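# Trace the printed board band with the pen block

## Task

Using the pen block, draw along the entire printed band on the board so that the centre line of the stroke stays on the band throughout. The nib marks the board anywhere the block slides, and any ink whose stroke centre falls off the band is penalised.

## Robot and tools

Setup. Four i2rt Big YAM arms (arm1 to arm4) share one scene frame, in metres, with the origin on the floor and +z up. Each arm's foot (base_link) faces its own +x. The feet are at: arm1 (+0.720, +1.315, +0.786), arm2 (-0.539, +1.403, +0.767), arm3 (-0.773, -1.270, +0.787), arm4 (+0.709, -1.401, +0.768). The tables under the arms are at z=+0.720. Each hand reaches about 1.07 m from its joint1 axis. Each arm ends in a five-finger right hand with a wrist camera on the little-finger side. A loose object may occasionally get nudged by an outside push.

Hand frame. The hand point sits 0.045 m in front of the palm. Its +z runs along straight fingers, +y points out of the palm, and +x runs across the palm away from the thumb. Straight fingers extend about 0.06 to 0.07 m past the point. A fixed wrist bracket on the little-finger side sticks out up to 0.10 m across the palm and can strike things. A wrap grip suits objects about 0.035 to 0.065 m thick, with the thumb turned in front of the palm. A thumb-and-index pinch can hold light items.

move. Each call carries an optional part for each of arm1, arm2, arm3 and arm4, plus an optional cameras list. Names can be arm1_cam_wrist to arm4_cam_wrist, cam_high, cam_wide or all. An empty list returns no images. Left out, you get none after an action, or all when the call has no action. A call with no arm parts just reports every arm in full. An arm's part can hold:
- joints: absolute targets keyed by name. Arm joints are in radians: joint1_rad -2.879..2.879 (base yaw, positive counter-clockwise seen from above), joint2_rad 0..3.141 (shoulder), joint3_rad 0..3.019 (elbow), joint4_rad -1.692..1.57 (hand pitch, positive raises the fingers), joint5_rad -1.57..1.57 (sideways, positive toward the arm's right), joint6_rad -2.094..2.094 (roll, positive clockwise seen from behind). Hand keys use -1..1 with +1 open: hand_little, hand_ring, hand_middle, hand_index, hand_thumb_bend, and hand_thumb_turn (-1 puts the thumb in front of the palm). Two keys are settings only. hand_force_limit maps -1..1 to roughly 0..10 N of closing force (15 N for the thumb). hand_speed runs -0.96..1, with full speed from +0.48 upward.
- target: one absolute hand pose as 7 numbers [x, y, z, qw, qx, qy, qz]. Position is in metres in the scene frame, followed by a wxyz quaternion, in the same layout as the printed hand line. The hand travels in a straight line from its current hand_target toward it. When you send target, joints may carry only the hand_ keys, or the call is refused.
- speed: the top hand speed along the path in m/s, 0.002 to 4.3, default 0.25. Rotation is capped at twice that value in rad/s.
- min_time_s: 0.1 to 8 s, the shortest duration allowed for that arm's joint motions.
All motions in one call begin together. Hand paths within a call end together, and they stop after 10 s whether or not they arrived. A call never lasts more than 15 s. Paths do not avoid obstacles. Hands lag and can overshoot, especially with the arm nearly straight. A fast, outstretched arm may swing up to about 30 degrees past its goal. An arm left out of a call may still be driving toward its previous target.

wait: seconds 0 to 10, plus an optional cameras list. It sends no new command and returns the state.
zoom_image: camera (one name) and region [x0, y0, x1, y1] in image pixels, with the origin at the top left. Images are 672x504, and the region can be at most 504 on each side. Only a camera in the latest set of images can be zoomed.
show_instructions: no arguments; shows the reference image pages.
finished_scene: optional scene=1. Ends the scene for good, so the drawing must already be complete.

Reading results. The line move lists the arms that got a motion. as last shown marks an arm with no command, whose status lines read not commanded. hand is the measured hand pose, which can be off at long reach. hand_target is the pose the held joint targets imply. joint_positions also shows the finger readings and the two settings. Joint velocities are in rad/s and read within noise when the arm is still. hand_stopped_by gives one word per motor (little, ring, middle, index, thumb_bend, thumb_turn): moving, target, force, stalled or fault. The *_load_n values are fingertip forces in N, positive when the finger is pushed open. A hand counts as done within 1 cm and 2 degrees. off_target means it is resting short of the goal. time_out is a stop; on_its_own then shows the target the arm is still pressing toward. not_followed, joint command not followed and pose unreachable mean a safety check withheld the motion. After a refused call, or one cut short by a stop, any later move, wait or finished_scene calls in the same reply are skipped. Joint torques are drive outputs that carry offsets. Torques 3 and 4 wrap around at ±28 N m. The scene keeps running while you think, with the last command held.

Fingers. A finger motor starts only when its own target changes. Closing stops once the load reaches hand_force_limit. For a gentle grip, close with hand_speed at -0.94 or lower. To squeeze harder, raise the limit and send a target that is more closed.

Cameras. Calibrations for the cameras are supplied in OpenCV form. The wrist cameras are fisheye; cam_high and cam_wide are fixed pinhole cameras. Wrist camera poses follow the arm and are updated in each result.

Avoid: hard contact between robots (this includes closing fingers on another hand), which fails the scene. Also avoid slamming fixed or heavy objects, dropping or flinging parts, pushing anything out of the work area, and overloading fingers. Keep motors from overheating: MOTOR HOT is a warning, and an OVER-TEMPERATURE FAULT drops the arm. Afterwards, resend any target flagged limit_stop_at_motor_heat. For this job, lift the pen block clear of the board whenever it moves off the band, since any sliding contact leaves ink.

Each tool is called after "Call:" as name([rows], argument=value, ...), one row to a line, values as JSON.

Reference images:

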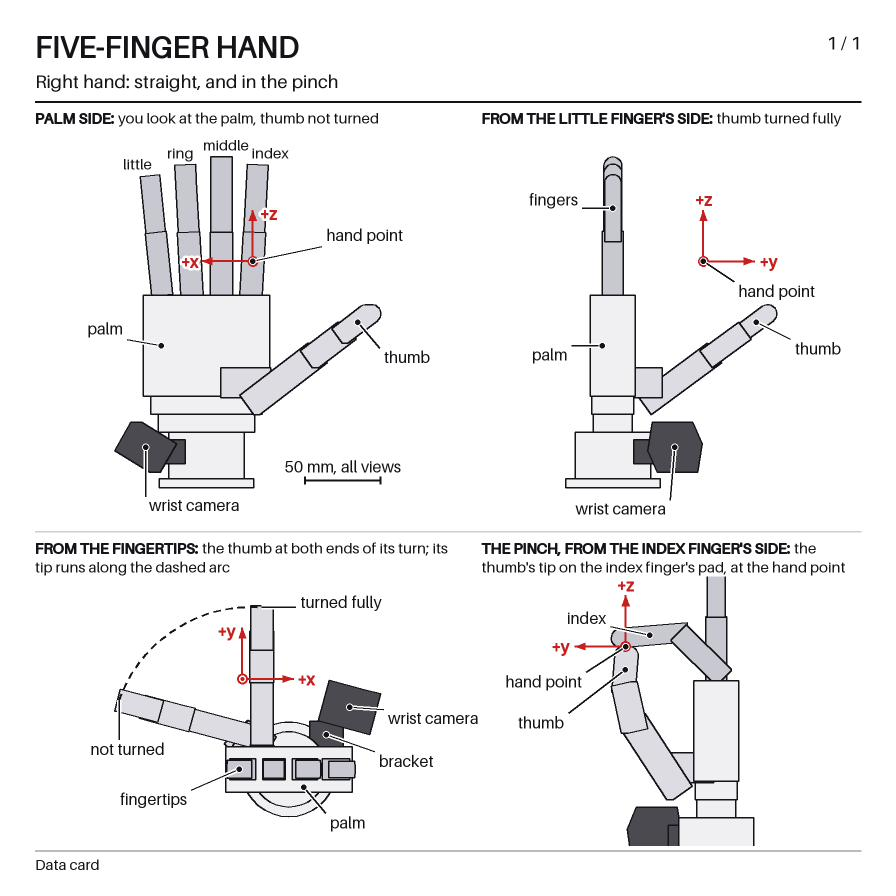

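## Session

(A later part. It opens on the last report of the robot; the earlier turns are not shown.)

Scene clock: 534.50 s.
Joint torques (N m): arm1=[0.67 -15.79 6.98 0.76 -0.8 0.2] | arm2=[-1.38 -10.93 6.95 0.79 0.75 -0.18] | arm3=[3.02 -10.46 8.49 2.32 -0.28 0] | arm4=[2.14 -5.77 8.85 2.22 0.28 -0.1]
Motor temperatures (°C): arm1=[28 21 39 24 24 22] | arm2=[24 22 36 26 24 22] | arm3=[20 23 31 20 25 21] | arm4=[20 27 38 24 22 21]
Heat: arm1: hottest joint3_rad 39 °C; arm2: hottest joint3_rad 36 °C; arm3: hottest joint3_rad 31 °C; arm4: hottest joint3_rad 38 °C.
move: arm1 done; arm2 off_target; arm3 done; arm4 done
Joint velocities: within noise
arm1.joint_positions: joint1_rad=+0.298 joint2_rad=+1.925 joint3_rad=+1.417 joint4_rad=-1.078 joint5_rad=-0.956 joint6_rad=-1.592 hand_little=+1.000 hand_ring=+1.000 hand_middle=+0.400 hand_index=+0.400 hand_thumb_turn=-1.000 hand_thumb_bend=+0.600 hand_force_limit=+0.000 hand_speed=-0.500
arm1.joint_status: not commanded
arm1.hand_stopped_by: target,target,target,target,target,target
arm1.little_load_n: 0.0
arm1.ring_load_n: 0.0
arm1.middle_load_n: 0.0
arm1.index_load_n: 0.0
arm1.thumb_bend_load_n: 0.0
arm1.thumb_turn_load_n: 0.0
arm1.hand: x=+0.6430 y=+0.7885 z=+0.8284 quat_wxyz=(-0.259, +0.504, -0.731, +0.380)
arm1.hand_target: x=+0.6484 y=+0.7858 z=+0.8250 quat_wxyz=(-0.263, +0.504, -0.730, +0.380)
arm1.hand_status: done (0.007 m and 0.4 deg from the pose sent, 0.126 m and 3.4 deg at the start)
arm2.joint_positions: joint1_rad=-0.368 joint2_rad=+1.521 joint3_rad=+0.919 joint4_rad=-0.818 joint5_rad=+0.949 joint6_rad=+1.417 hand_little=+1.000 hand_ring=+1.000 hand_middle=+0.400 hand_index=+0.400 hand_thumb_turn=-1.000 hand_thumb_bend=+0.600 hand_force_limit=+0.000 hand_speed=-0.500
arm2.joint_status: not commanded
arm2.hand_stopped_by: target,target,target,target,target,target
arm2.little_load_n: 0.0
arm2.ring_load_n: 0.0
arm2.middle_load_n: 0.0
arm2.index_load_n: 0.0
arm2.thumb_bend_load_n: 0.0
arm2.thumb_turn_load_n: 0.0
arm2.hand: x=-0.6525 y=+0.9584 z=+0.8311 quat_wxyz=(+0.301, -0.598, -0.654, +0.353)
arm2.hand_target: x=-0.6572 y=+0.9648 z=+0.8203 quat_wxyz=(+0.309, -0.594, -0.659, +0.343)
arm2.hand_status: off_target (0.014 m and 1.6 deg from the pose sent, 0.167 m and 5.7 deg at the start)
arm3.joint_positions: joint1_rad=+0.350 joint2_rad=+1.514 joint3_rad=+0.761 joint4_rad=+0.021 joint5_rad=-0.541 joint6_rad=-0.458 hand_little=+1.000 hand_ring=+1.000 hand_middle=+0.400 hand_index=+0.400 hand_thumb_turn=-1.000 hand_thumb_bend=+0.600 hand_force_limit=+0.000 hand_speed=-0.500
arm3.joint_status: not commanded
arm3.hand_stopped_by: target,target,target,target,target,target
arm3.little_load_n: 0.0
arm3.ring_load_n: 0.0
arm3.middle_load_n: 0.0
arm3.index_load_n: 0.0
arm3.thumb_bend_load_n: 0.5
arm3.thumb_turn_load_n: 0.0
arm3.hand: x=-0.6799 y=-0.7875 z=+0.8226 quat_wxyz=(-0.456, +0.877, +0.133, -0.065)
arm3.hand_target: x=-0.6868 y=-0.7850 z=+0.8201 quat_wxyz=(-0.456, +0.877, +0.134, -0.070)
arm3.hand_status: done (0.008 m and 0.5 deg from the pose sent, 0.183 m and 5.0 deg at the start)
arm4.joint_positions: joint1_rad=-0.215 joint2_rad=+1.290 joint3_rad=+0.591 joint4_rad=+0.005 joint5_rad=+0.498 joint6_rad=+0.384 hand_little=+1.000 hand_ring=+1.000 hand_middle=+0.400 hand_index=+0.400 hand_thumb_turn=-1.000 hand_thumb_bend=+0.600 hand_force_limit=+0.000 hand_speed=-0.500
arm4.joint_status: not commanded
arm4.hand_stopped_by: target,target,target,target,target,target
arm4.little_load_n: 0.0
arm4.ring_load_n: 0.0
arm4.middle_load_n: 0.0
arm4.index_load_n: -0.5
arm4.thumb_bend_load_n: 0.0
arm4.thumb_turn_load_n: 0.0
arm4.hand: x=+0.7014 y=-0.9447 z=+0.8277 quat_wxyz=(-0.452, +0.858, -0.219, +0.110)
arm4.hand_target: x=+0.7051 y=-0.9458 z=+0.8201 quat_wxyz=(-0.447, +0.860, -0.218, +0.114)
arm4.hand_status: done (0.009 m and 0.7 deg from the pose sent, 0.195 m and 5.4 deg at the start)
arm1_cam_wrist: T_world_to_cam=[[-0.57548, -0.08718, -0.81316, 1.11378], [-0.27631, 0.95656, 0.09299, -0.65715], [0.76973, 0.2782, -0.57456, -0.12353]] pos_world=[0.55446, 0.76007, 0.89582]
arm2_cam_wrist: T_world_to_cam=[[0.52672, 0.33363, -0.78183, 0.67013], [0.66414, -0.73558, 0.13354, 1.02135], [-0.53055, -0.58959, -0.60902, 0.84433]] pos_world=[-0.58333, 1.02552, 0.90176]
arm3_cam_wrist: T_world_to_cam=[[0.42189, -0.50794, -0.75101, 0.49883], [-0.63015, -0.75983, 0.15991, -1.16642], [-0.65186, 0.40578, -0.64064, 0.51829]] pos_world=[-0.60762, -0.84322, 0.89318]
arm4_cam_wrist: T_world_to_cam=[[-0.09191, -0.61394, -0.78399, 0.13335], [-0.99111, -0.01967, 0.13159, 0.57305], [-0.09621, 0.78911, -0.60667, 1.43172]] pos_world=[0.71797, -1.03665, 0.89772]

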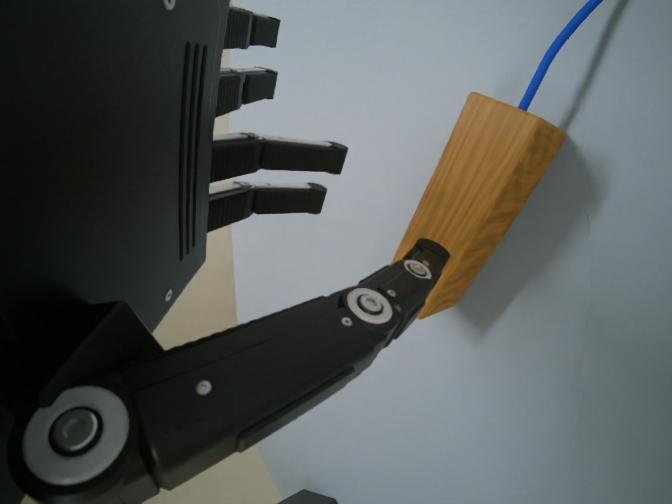

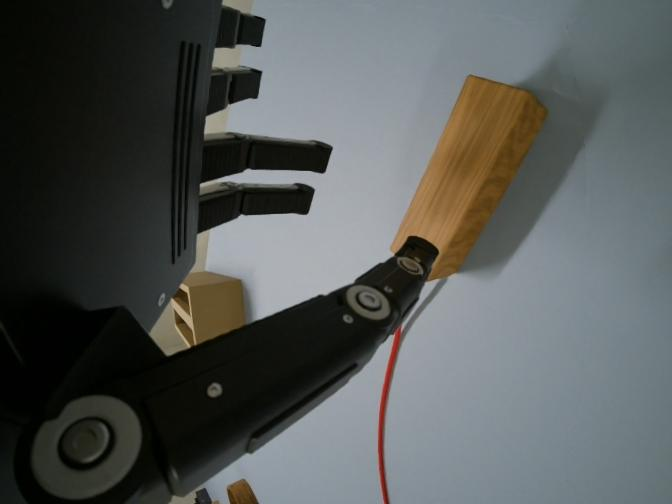

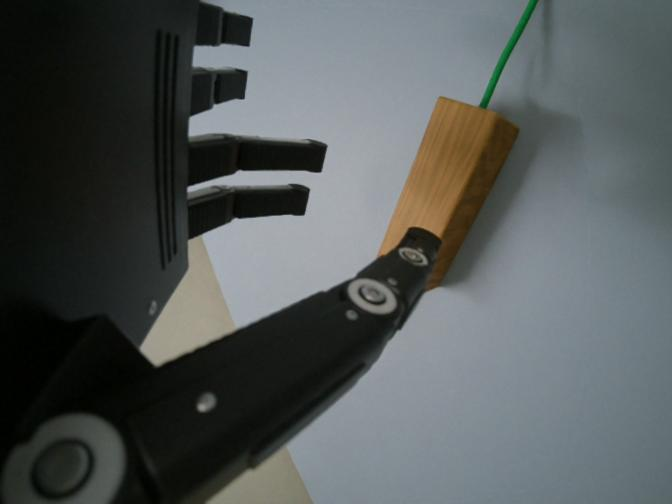

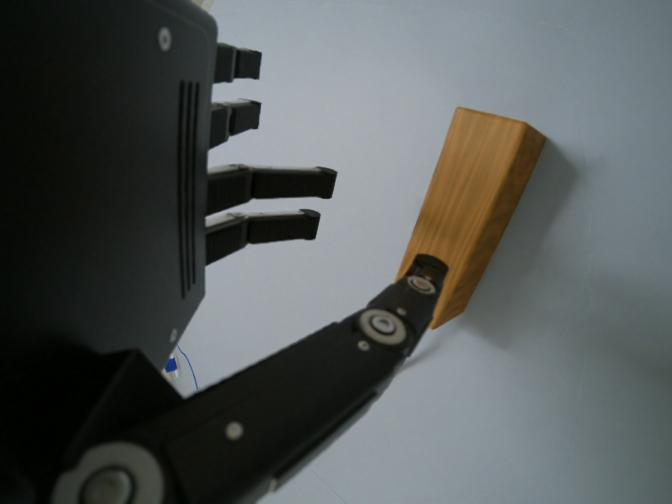

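Call:
move(arm1={"target": [0.654, 0.7865, 0.788, 0.2625, -0.5043, 0.7297, -0.3798], "speed": 0.1}, arm2={"target": [-0.668, 0.974, 0.768, 0.3093, -0.5941, -0.6586, 0.3428], "speed": 0.1}, arm3={"target": [-0.696, -0.772, 0.758, 0.4564, -0.8769, -0.1338, 0.0696], "speed": 0.1}, arm4={"target": [0.707, -0.946, 0.783, 0.4475, -0.8597, 0.2184, -0.1137], "speed": 0.1}, cameras=["arm1_cam_wrist", "arm2_cam_wrist", "arm3_cam_wrist", "arm4_cam_wrist"])

Scene clock: 638.90 s.
Joint torques (N m): arm1=[0.91 -15.74 6.48 0.91 -0.79 0.18] | arm2=[-1.61 -11.05 6.13 0.79 0.74 -0.2] | arm3=[2.67 -10.99 6.93 2.5 -0.26 0.05] | arm4=[1.96 -6.18 7.75 2.21 0.25 -0.12]
Motor temperatures (°C): arm1=[28 24 35 24 24 22] | arm2=[24 22 34 25 23 22] | arm3=[20 24 28 20 25 21] | arm4=[20 27 34 24 21 21]
Heat: arm1: hottest joint3_rad 35 °C; arm2: hottest joint3_rad 34 °C; arm3: hottest joint3_rad 28 °C; arm4: hottest joint3_rad 34 °C.
move: arm1 done; arm2 off_target; arm3 done; arm4 off_target
Joint velocities: within noise
arm1.joint_positions: joint1_rad=+0.305 joint2_rad=+1.965 joint3_rad=+1.373 joint4_rad=-0.981 joint5_rad=-0.957 joint6_rad=-1.573 hand_little=+1.000 hand_ring=+1.000 hand_middle=+0.400 hand_index=+0.400 hand_thumb_turn=-1.000 hand_thumb_bend=+0.600 hand_force_limit=+0.000 hand_speed=-0.500
arm1.joint_status: not commanded
arm1.hand_stopped_by: target,target,target,target,target,target
arm1.little_load_n: 0.0
arm1.ring_load_n: 0.0
arm1.middle_load_n: 0.0
arm1.index_load_n: 0.0
arm1.thumb_bend_load_n: 0.0
arm1.thumb_turn_load_n: 0.0
arm1.hand: x=+0.6475 y=+0.7890 z=+0.7933 quat_wxyz=(-0.259, +0.502, -0.732, +0.381)
arm1.hand_target: x=+0.6539 y=+0.7867 z=+0.7881 quat_wxyz=(-0.263, +0.504, -0.730, +0.380)
arm1.hand_status: done (0.009 m and 0.5 deg from the pose sent, 0.042 m and 0.4 deg at the start)
arm2.joint_positions: joint1_rad=-0.395 joint2_rad=+1.596 joint3_rad=+0.831 joint4_rad=-0.618 joint5_rad=+0.946 joint6_rad=+1.373 hand_little=+1.000 hand_ring=+1.000 hand_middle=+0.400 hand_index=+0.400 hand_thumb_turn=-1.000 hand_thumb_bend=+0.600 hand_force_limit=+0.000 hand_speed=-0.500
arm2.joint_status: not commanded
arm2.hand_stopped_by: target,target,target,target,target,target
arm2.little_load_n: 0.0
arm2.ring_load_n: -0.5
arm2.middle_load_n: 0.5
arm2.index_load_n: 0.0
arm2.thumb_bend_load_n: 0.0
arm2.thumb_turn_load_n: 0.0
arm2.hand: x=-0.6637 y=+0.9662 z=+0.7791 quat_wxyz=(+0.301, -0.598, -0.654, +0.353)
arm2.hand_target: x=-0.6679 y=+0.9743 z=+0.7682 quat_wxyz=(+0.309, -0.594, -0.659, +0.343)
arm2.hand_status: off_target (0.014 m and 1.7 deg from the pose sent, 0.067 m and 1.6 deg at the start)
arm3.joint_positions: joint1_rad=+0.380 joint2_rad=+1.685 joint3_rad=+0.741 joint4_rad=+0.226 joint5_rad=-0.518 joint6_rad=-0.435 hand_little=+1.000 hand_ring=+1.000 hand_middle=+0.400 hand_index=+0.400 hand_thumb_turn=-1.000 hand_thumb_bend=+0.600 hand_force_limit=+0.000 hand_speed=-0.500
arm3.joint_status: not commanded
arm3.hand_stopped_by: target,target,target,target,target,target
arm3.little_load_n: 0.0
arm3.ring_load_n: 0.0
arm3.middle_load_n: 0.0
arm3.index_load_n: 0.0
arm3.thumb_bend_load_n: 0.0
arm3.thumb_turn_load_n: 0.0
arm3.hand: x=-0.6878 y=-0.7736 z=+0.7616 quat_wxyz=(-0.457, +0.877, +0.133, -0.065)
arm3.hand_target: x=-0.6959 y=-0.7721 z=+0.7582 quat_wxyz=(-0.456, +0.877, +0.134, -0.070)
arm3.hand_status: done (0.009 m and 0.6 deg from the pose sent, 0.068 m and 0.5 deg at the start)
arm4.joint_positions: joint1_rad=-0.217 joint2_rad=+1.388 joint3_rad=+0.549 joint4_rad=+0.151 joint5_rad=+0.494 joint6_rad=+0.382 hand_little=+1.000 hand_ring=+1.000 hand_middle=+0.400 hand_index=+0.400 hand_thumb_turn=-1.000 hand_thumb_bend=+0.600 hand_force_limit=+0.000 hand_speed=-0.500
arm4.joint_status: not commanded
arm4.hand_stopped_by: target,target,target,target,target,target
arm4.little_load_n: 0.0
arm4.ring_load_n: 0.0
arm4.middle_load_n: 0.0
arm4.index_load_n: 0.0
arm4.thumb_bend_load_n: 0.0
arm4.thumb_turn_load_n: 0.0
arm4.hand: x=+0.7014 y=-0.9435 z=+0.7918 quat_wxyz=(-0.453, +0.857, -0.218, +0.109)
arm4.hand_target: x=+0.7069 y=-0.9463 z=+0.7831 quat_wxyz=(-0.447, +0.860, -0.218, +0.114)
arm4.hand_status: off_target (0.011 m and 0.9 deg from the pose sent, 0.045 m and 0.7 deg at the start)
arm1_cam_wrist: T_world_to_cam=[[-0.57486, -0.08433, -0.81389, 1.08591], [-0.27282, 0.95751, 0.09349, -0.65656], [0.77143, 0.27579, -0.57344, -0.14731]] pos_world=[0.55876, 0.76086, 0.86072]
arm2_cam_wrist: T_world_to_cam=[[0.5262, 0.33224, -0.78277, 0.63443], [0.66363, -0.73601, 0.13373, 1.04134], [-0.5317, -0.58984, -0.60777, 0.80983]] pos_world=[-0.59433, 1.03332, 0.84955]
arm3_cam_wrist: T_world_to_cam=[[0.4218, -0.50771, -0.75121, 0.46365], [-0.63143, -0.75907, 0.15847, -1.15026], [-0.65068, 0.40749, -0.64076, 0.47068]] pos_world=[-0.61562, -0.82952, 0.83218]
arm4_cam_wrist: T_world_to_cam=[[-0.09218, -0.61138, -0.78595, 0.11015], [-0.99087, -0.0217, 0.13309, 0.57458], [-0.09842, 0.79104, -0.60379, 1.41011]] pos_world=[0.71827, -1.03565, 0.86152]

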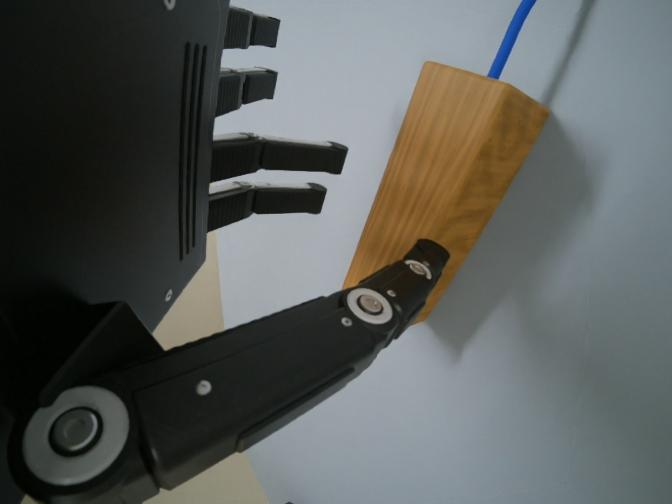

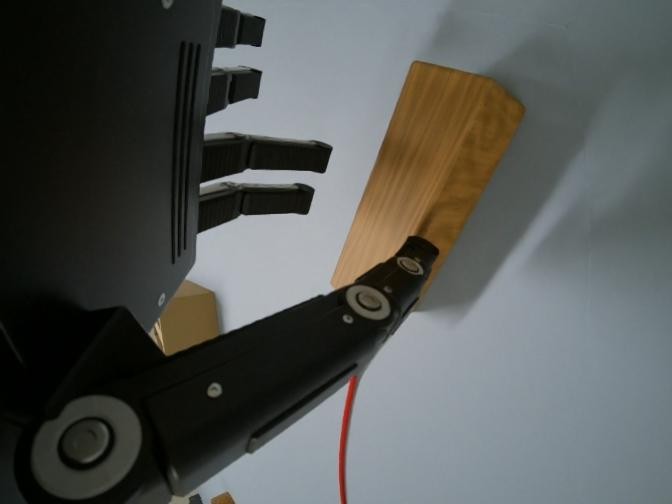

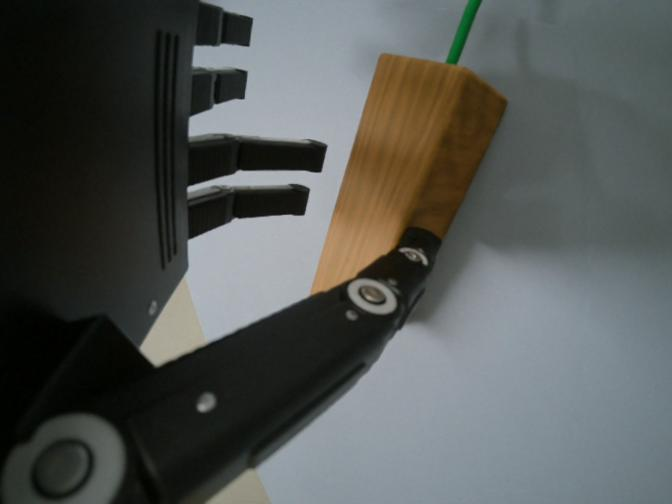

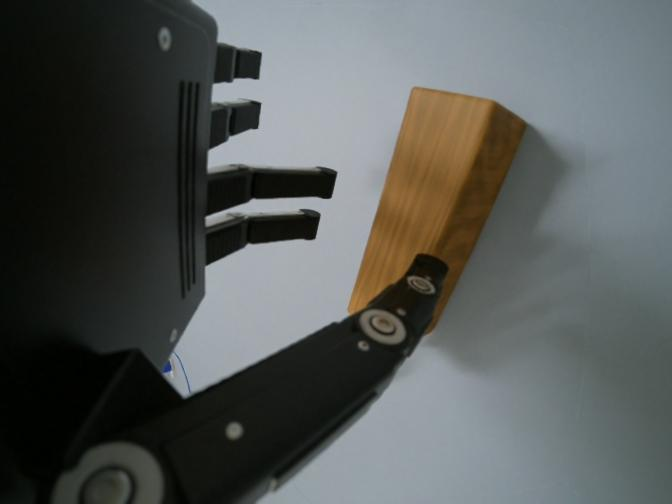

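Call:
move(arm1={"target": [0.657, 0.7843, 0.755, 0.2625, -0.5043, 0.7297, -0.3798], "speed": 0.08}, arm2={"target": [-0.670, 0.9787, 0.734, 0.3093, -0.5941, -0.6586, 0.3428], "speed": 0.08}, arm3={"target": [-0.698, -0.7725, 0.7355, 0.4564, -0.8769, -0.1338, 0.0696], "speed": 0.08}, arm4={"target": [0.7086, -0.9489, 0.7515, 0.4475, -0.8597, 0.2184, -0.1137], "speed": 0.08}, cameras=["arm1_cam_wrist", "arm2_cam_wrist", "arm3_cam_wrist", "arm4_cam_wrist", "cam_wide"])

Scene clock: 679.40 s.
Joint torques (N m): arm1=[0.91 -15.56 6.23 1.11 -0.36 0.16] | arm2=[-1.26 -11.22 5.44 0.9 0.71 -0.17] | arm3=[2.67 -11.58 6.26 2.28 -0.24 0] | arm4=[1.9 -6.59 7.1 2.26 0.29 -0.13]
Motor temperatures (°C): arm1=[28 22 33 24 24 22] | arm2=[24 22 32 25 23 22] | arm3=[20 24 27 20 24 21] | arm4=[20 27 32 24 21 21]
Heat: arm1: hottest joint3_rad 33 °C; arm2: hottest joint3_rad 32 °C; arm3: hottest joint3_rad 27 °C; arm4: hottest joint3_rad 32 °C.
move: arm1 done; arm2 off_target; arm3 done; arm4 done
Joint velocities: within noise
arm1.joint_positions: joint1_rad=+0.311 joint2_rad=+2.012 joint3_rad=+1.354 joint4_rad=-0.905 joint5_rad=-0.968 joint6_rad=-1.559 hand_little=+1.000 hand_ring=+1.000 hand_middle=+0.400 hand_index=+0.400 hand_thumb_turn=-1.000 hand_thumb_bend=+0.600 hand_force_limit=+0.000 hand_speed=-0.500
arm1.joint_status: not commanded
arm1.hand_stopped_by: target,target,target,target,target,target
arm1.little_load_n: 0.0
arm1.ring_load_n: 0.0
arm1.middle_load_n: 0.0
arm1.index_load_n: 0.0
arm1.thumb_bend_load_n: 0.0
arm1.thumb_turn_load_n: 0.0
arm1.hand: x=+0.6520 y=+0.7865 z=+0.7638 quat_wxyz=(-0.262, +0.499, -0.731, +0.385)
arm1.hand_target: x=+0.6570 y=+0.7845 z=+0.7552 quat_wxyz=(-0.263, +0.504, -0.730, +0.380)
arm1.hand_status: done (0.010 m and 0.8 deg from the pose sent, 0.040 m and 0.5 deg at the start)
arm2.joint_positions: joint1_rad=-0.399 joint2_rad=+1.662 joint3_rad=+0.791 joint4_rad=-0.503 joint5_rad=+0.945 joint6_rad=+1.364 hand_little=+1.000 hand_ring=+1.000 hand_middle=+0.400 hand_index=+0.400 hand_thumb_turn=-1.000 hand_thumb_bend=+0.600 hand_force_limit=+0.000 hand_speed=-0.500
arm2.joint_status: not commanded
arm2.hand_stopped_by: target,target,target,target,target,target
arm2.little_load_n: 0.0
arm2.ring_load_n: 0.0
arm2.middle_load_n: 0.0
arm2.index_load_n: 0.0
arm2.thumb_bend_load_n: 0.0
arm2.thumb_turn_load_n: 0.5
arm2.hand: x=-0.6656 y=+0.9699 z=+0.7458 quat_wxyz=(+0.300, -0.598, -0.654, +0.354)
arm2.hand_target: x=-0.6697 y=+0.9789 z=+0.7344 quat_wxyz=(+0.309, -0.594, -0.659, +0.343)
arm2.hand_status: off_target (0.015 m and 1.8 deg from the pose sent, 0.047 m and 1.7 deg at the start)
arm3.joint_positions: joint1_rad=+0.383 joint2_rad=+1.743 joint3_rad=+0.730 joint4_rad=+0.301 joint5_rad=-0.515 joint6_rad=-0.431 hand_little=+1.000 hand_ring=+1.000 hand_middle=+0.400 hand_index=+0.400 hand_thumb_turn=-1.000 hand_thumb_bend=+0.600 hand_force_limit=+0.000 hand_speed=-0.500
arm3.joint_status: not commanded
arm3.hand_stopped_by: target,target,target,target,target,target
arm3.little_load_n: 0.0
arm3.ring_load_n: 0.0
arm3.middle_load_n: 0.0
arm3.index_load_n: 0.0
arm3.thumb_bend_load_n: 0.0
arm3.thumb_turn_load_n: 0.0
arm3.hand: x=-0.6892 y=-0.7724 z=+0.7410 quat_wxyz=(-0.459, +0.876, +0.133, -0.063)
arm3.hand_target: x=-0.6979 y=-0.7727 z=+0.7356 quat_wxyz=(-0.456, +0.877, +0.134, -0.070)
arm3.hand_status: done (0.010 m and 0.8 deg from the pose sent, 0.028 m and 0.6 deg at the start)
arm4.joint_positions: joint1_rad=-0.223 joint2_rad=+1.481 joint3_rad=+0.510 joint4_rad=+0.281 joint5_rad=+0.490 joint6_rad=+0.379 hand_little=+1.000 hand_ring=+1.000 hand_middle=+0.400 hand_index=+0.400 hand_thumb_turn=-1.000 hand_thumb_bend=+0.600 hand_force_limit=+0.000 hand_speed=-0.500
arm4.joint_status: not commanded
arm4.hand_stopped_by: target,target,target,target,target,target
arm4.little_load_n: 0.0
arm4.ring_load_n: 0.0
arm4.middle_load_n: 0.0
arm4.index_load_n: 0.0
arm4.thumb_bend_load_n: 0.0
arm4.thumb_turn_load_n: 0.0
arm4.hand: x=+0.7034 y=-0.9477 z=+0.7588 quat_wxyz=(-0.452, +0.858, -0.218, +0.109)
arm4.hand_target: x=+0.7086 y=-0.9490 z=+0.7518 quat_wxyz=(-0.448, +0.860, -0.219, +0.114)
arm4.hand_status: done (0.009 m and 0.8 deg from the pose sent, 0.041 m and 0.9 deg at the start)
arm1_cam_wrist: T_world_to_cam=[[-0.56572, -0.08495, -0.82021, 1.06356], [-0.27194, 0.95825, 0.08831, -0.64738], [0.77847, 0.27301, -0.5652, -0.17565]] pos_world=[0.56236, 0.75866, 0.83024]
arm2_cam_wrist: T_world_to_cam=[[0.52578, 0.331, -0.78358, 0.60961], [0.66415, -0.73531, 0.13504, 1.04846], [-0.53147, -0.59141, -0.60644, 0.79144]] pos_world=[-0.59623, 1.03723, 0.81605]
arm3_cam_wrist: T_world_to_cam=[[0.42282, -0.50395, -0.75316, 0.4545], [-0.6321, -0.75956, 0.15338, -1.14407], [-0.64936, 0.41123, -0.6397, 0.45909]] pos_world=[-0.61722, -0.82873, 0.81146]
arm4_cam_wrist: T_world_to_cam=[[-0.09253, -0.61364, -0.78415, 0.07859], [-0.99084, -0.02102, 0.13336, 0.58129], [-0.09831, 0.78931, -0.60607, 1.39374]] pos_world=[0.72027, -1.03965, 0.82882]

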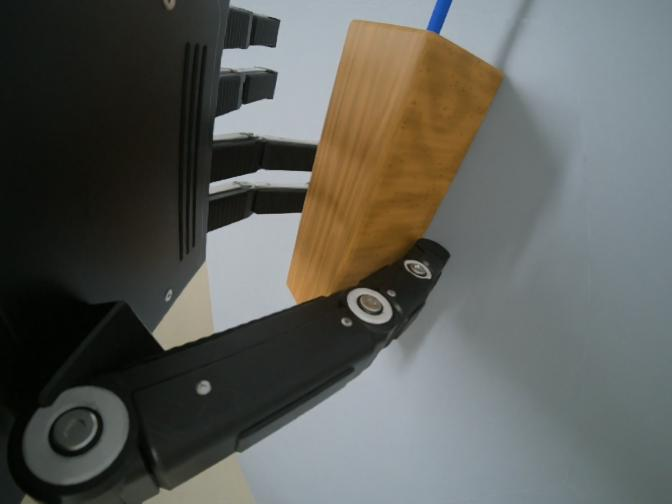

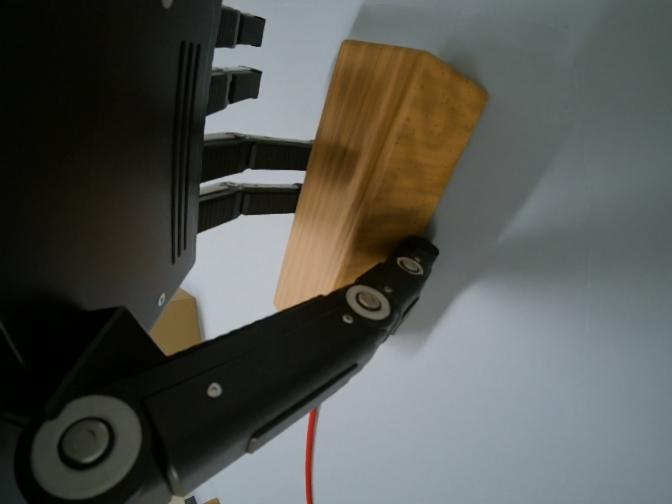

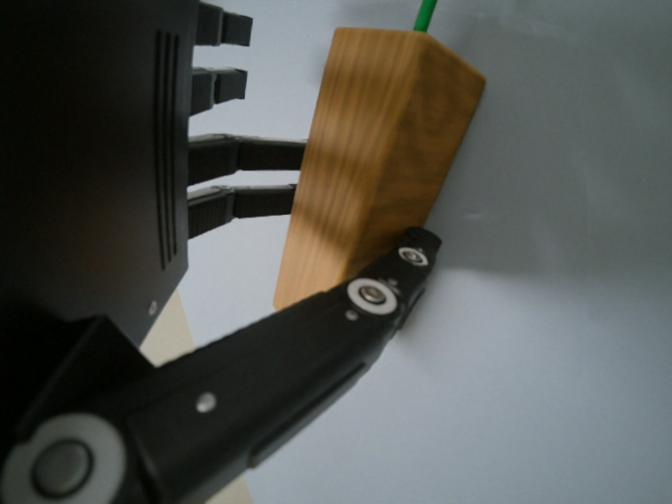

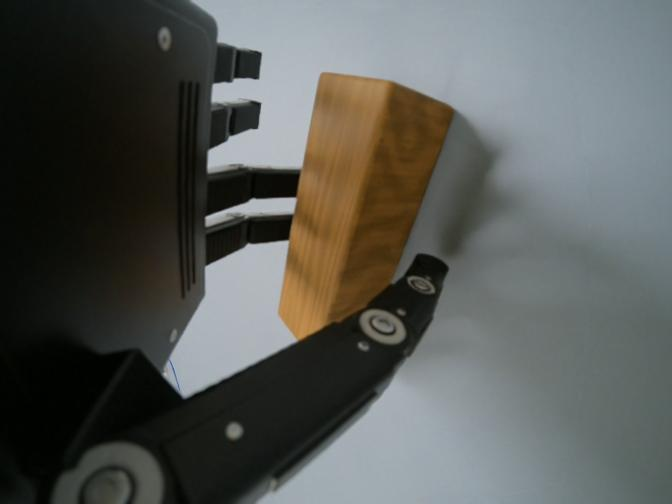

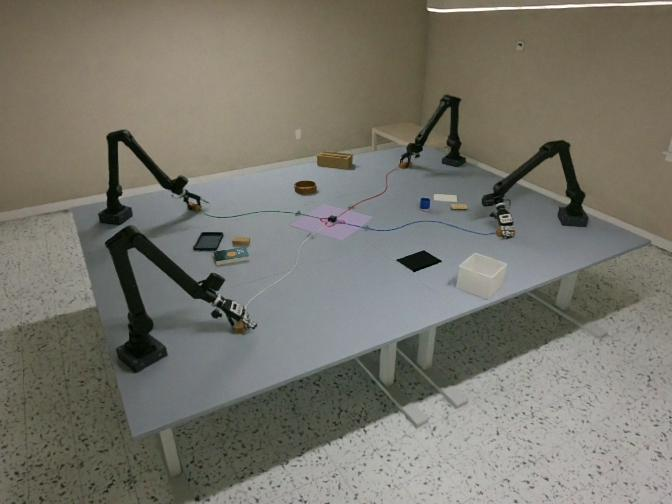

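Call:
move(arm1={"joints": {"hand_index": -0.3, "hand_middle": -0.3, "hand_thumb_bend": -0.4, "hand_force_limit": -0.4, "hand_speed": -0.9}}, arm2={"joints": {"hand_index": -0.3, "hand_middle": -0.3, "hand_thumb_bend": -0.4, "hand_force_limit": -0.4, "hand_speed": -0.9}}, arm3={"joints": {"hand_index": -0.3, "hand_middle": -0.3, "hand_thumb_bend": -0.4, "hand_force_limit": -0.4, "hand_speed": -0.9}}, arm4={"joints": {"hand_index": -0.3, "hand_middle": -0.3, "hand_thumb_bend": -0.4, "hand_force_limit": -0.4, "hand_speed": -0.9}}, cameras=["arm1_cam_wrist", "arm2_cam_wrist", "arm3_cam_wrist", "arm4_cam_wrist"])

Scene clock: 695.73 s.
Joint torques (N m): arm1=[0.26 -15.62 6.27 0.9 -0.21 0.16] | arm2=[-0.73 -11.16 5.38 0.68 0.41 -0.13] | arm3=[3.08 -11.28 6.35 2.19 -0.25 0] | arm4=[1.9 -6.59 7.09 2.17 0.29 -0.11]
Motor temperatures (°C): arm1=[28 23 34 24 23 22] | arm2=[24 22 31 25 23 22] | arm3=[20 24 27 20 24 21] | arm4=[20 27 31 24 21 21]
Heat: arm1: hottest joint3_rad 34 °C; arm2: hottest joint3_rad 31 °C; arm3: hottest joint3_rad 27 °C; arm4: hottest joint3_rad 31 °C.
move: arm1 off_target; arm2 off_target; arm3 off_target; arm4 off_target
Joint velocities: within noise
arm1.joint_positions: joint1_rad=+0.318 joint2_rad=+2.012 joint3_rad=+1.354 joint4_rad=-0.899 joint5_rad=-0.972 joint6_rad=-1.559 hand_little=+1.000 hand_ring=+1.000 hand_middle=+0.085 hand_index=+0.066 hand_thumb_turn=-1.000 hand_thumb_bend=+0.431 hand_force_limit=-0.400 hand_speed=-0.900
arm1.joint_status: hand_middle off_target (ended at +0.085, target -0.300); hand_index off_target (ended at +0.066, target -0.300); hand_thumb_bend off_target (ended at +0.431, target -0.400); the others done
arm1.hand_stopped_by: target,target,force,force,force,target
arm1.little_load_n: 0.0
arm1.ring_load_n: 0.0
arm1.middle_load_n: 3.0
arm1.index_load_n: 3.5
arm1.thumb_bend_load_n: 4.5
arm1.thumb_turn_load_n: -0.5
arm1.hand: x=+0.6562 y=+0.7846 z=+0.7642 quat_wxyz=(-0.263, +0.502, -0.727, +0.386)
arm1.hand_target: x=+0.6570 y=+0.7845 z=+0.7552 quat_wxyz=(-0.262, +0.504, -0.730, +0.380)
arm1.hand_status: not commanded
arm2.joint_positions: joint1_rad=-0.404 joint2_rad=+1.662 joint3_rad=+0.791 joint4_rad=-0.499 joint5_rad=+0.953 joint6_rad=+1.364 hand_little=+1.000 hand_ring=+1.000 hand_middle=+0.076 hand_index=+0.067 hand_thumb_turn=-1.000 hand_thumb_bend=+0.413 hand_force_limit=-0.400 hand_speed=-0.900
arm2.joint_status: hand_middle off_target (ended at +0.076, target -0.300); hand_index off_target (ended at +0.067, target -0.300); hand_thumb_bend off_target (ended at +0.413, target -0.400); the others done
arm2.hand_stopped_by: target,target,force,force,force,target
arm2.little_load_n: 0.0
arm2.ring_load_n: 0.0
arm2.middle_load_n: 3.5
arm2.index_load_n: 3.5
arm2.thumb_bend_load_n: 4.5
arm2.thumb_turn_load_n: 0.0
arm2.hand: x=-0.6689 y=+0.9697 z=+0.7470 quat_wxyz=(+0.302, -0.599, -0.650, +0.357)
arm2.hand_target: x=-0.6698 y=+0.9790 z=+0.7344 quat_wxyz=(+0.309, -0.594, -0.659, +0.343)
arm2.hand_status: not commanded
arm3.joint_positions: joint1_rad=+0.385 joint2_rad=+1.743 joint3_rad=+0.730 joint4_rad=+0.307 joint5_rad=-0.515 joint6_rad=-0.430 hand_little=+1.000 hand_ring=+1.000 hand_middle=+0.094 hand_index=+0.076 hand_thumb_turn=-1.000 hand_thumb_bend=+0.432 hand_force_limit=-0.400 hand_speed=-0.900
arm3.joint_status: hand_middle off_target (ended at +0.094, target -0.300); hand_index off_target (ended at +0.076, target -0.300); hand_thumb_bend off_target (ended at +0.432, target -0.400); the others done
arm3.hand_stopped_by: target,target,force,force,force,target
arm3.little_load_n: 0.0
arm3.ring_load_n: 0.0
arm3.middle_load_n: 4.0
arm3.index_load_n: 3.5
arm3.thumb_bend_load_n: 5.0
arm3.thumb_turn_load_n: 0.0
arm3.hand: x=-0.6896 y=-0.7711 z=+0.7418 quat_wxyz=(-0.461, +0.875, +0.134, -0.063)
arm3.hand_target: x=-0.6980 y=-0.7727 z=+0.7357 quat_wxyz=(-0.456, +0.877, +0.134, -0.070)
arm3.hand_status: not commanded
arm4.joint_positions: joint1_rad=-0.223 joint2_rad=+1.482 joint3_rad=+0.510 joint4_rad=+0.282 joint5_rad=+0.490 joint6_rad=+0.378 hand_little=+1.000 hand_ring=+1.000 hand_middle=+0.095 hand_index=+0.076 hand_thumb_turn=-1.000 hand_thumb_bend=+0.441 hand_force_limit=-0.400 hand_speed=-0.900
arm4.joint_status: hand_middle off_target (ended at +0.095, target -0.300); hand_index off_target (ended at +0.076, target -0.300); hand_thumb_bend off_target (ended at +0.441, target -0.400); the others done
arm4.hand_stopped_by: target,target,force,force,force,target
arm4.little_load_n: 0.0
arm4.ring_load_n: 0.0
arm4.middle_load_n: 6.0
arm4.index_load_n: 4.5
arm4.thumb_bend_load_n: 6.5
arm4.thumb_turn_load_n: 0.0
arm4.hand: x=+0.7034 y=-0.9476 z=+0.7588 quat_wxyz=(-0.452, +0.858, -0.218, +0.109)
arm4.hand_target: x=+0.7085 y=-0.9491 z=+0.7517 quat_wxyz=(-0.447, +0.860, -0.218, +0.114)
arm4.hand_status: not commanded
arm1_cam_wrist: T_world_to_cam=[[-0.56327, -0.0942, -0.82088, 1.07224], [-0.27922, 0.95674, 0.0818, -0.63345], [0.77766, 0.27528, -0.56521, -0.17949]] pos_world=[0.56668, 0.75647, 0.83055]
arm2_cam_wrist: T_world_to_cam=[[0.5215, 0.32462, -0.78908, 0.61992], [0.66082, -0.7387, 0.13284, 1.053], [-0.53977, -0.59072, -0.59975, 0.77907]] pos_world=[-0.59861, 1.03682, 0.81653]
arm3_cam_wrist: T_world_to_cam=[[0.42413, -0.49973, -0.75523, 0.46159], [-0.63165, -0.76085, 0.14873, -1.14068], [-0.64895, 0.41396, -0.63836, 0.46022]] pos_world=[-0.61762, -0.82773, 0.81205]
arm4_cam_wrist: T_world_to_cam=[[-0.09193, -0.61334, -0.78445, 0.0787], [-0.99089, -0.02151, 0.13295, 0.58117], [-0.09842, 0.78952, -0.60578, 1.39365]] pos_world=[0.72027, -1.03955, 0.82871]

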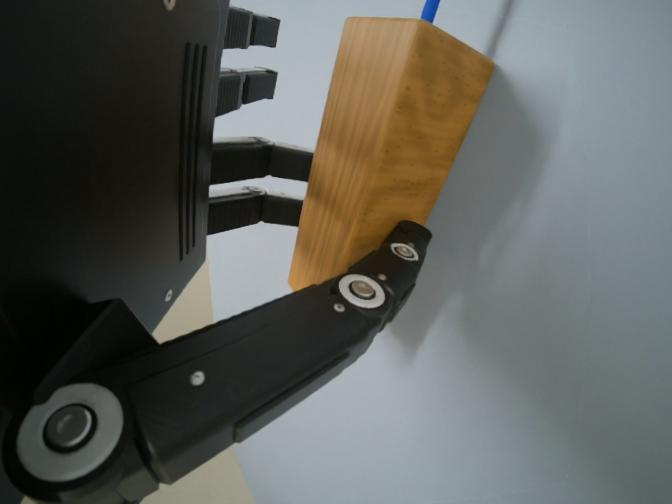

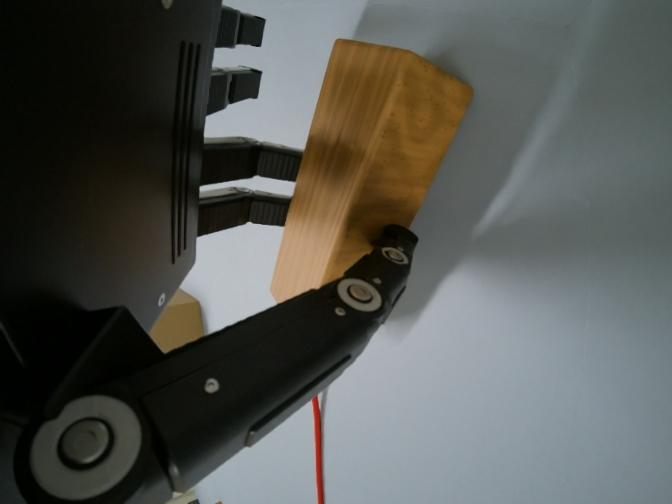

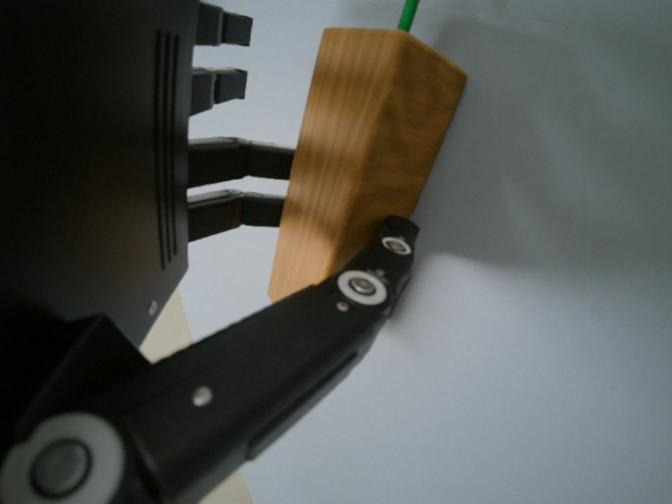

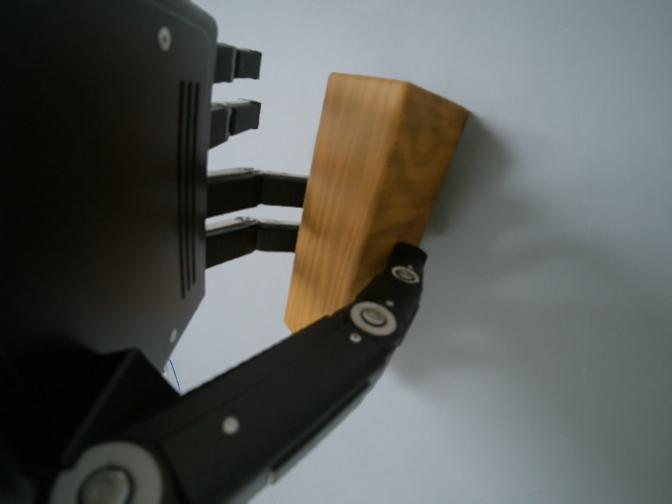

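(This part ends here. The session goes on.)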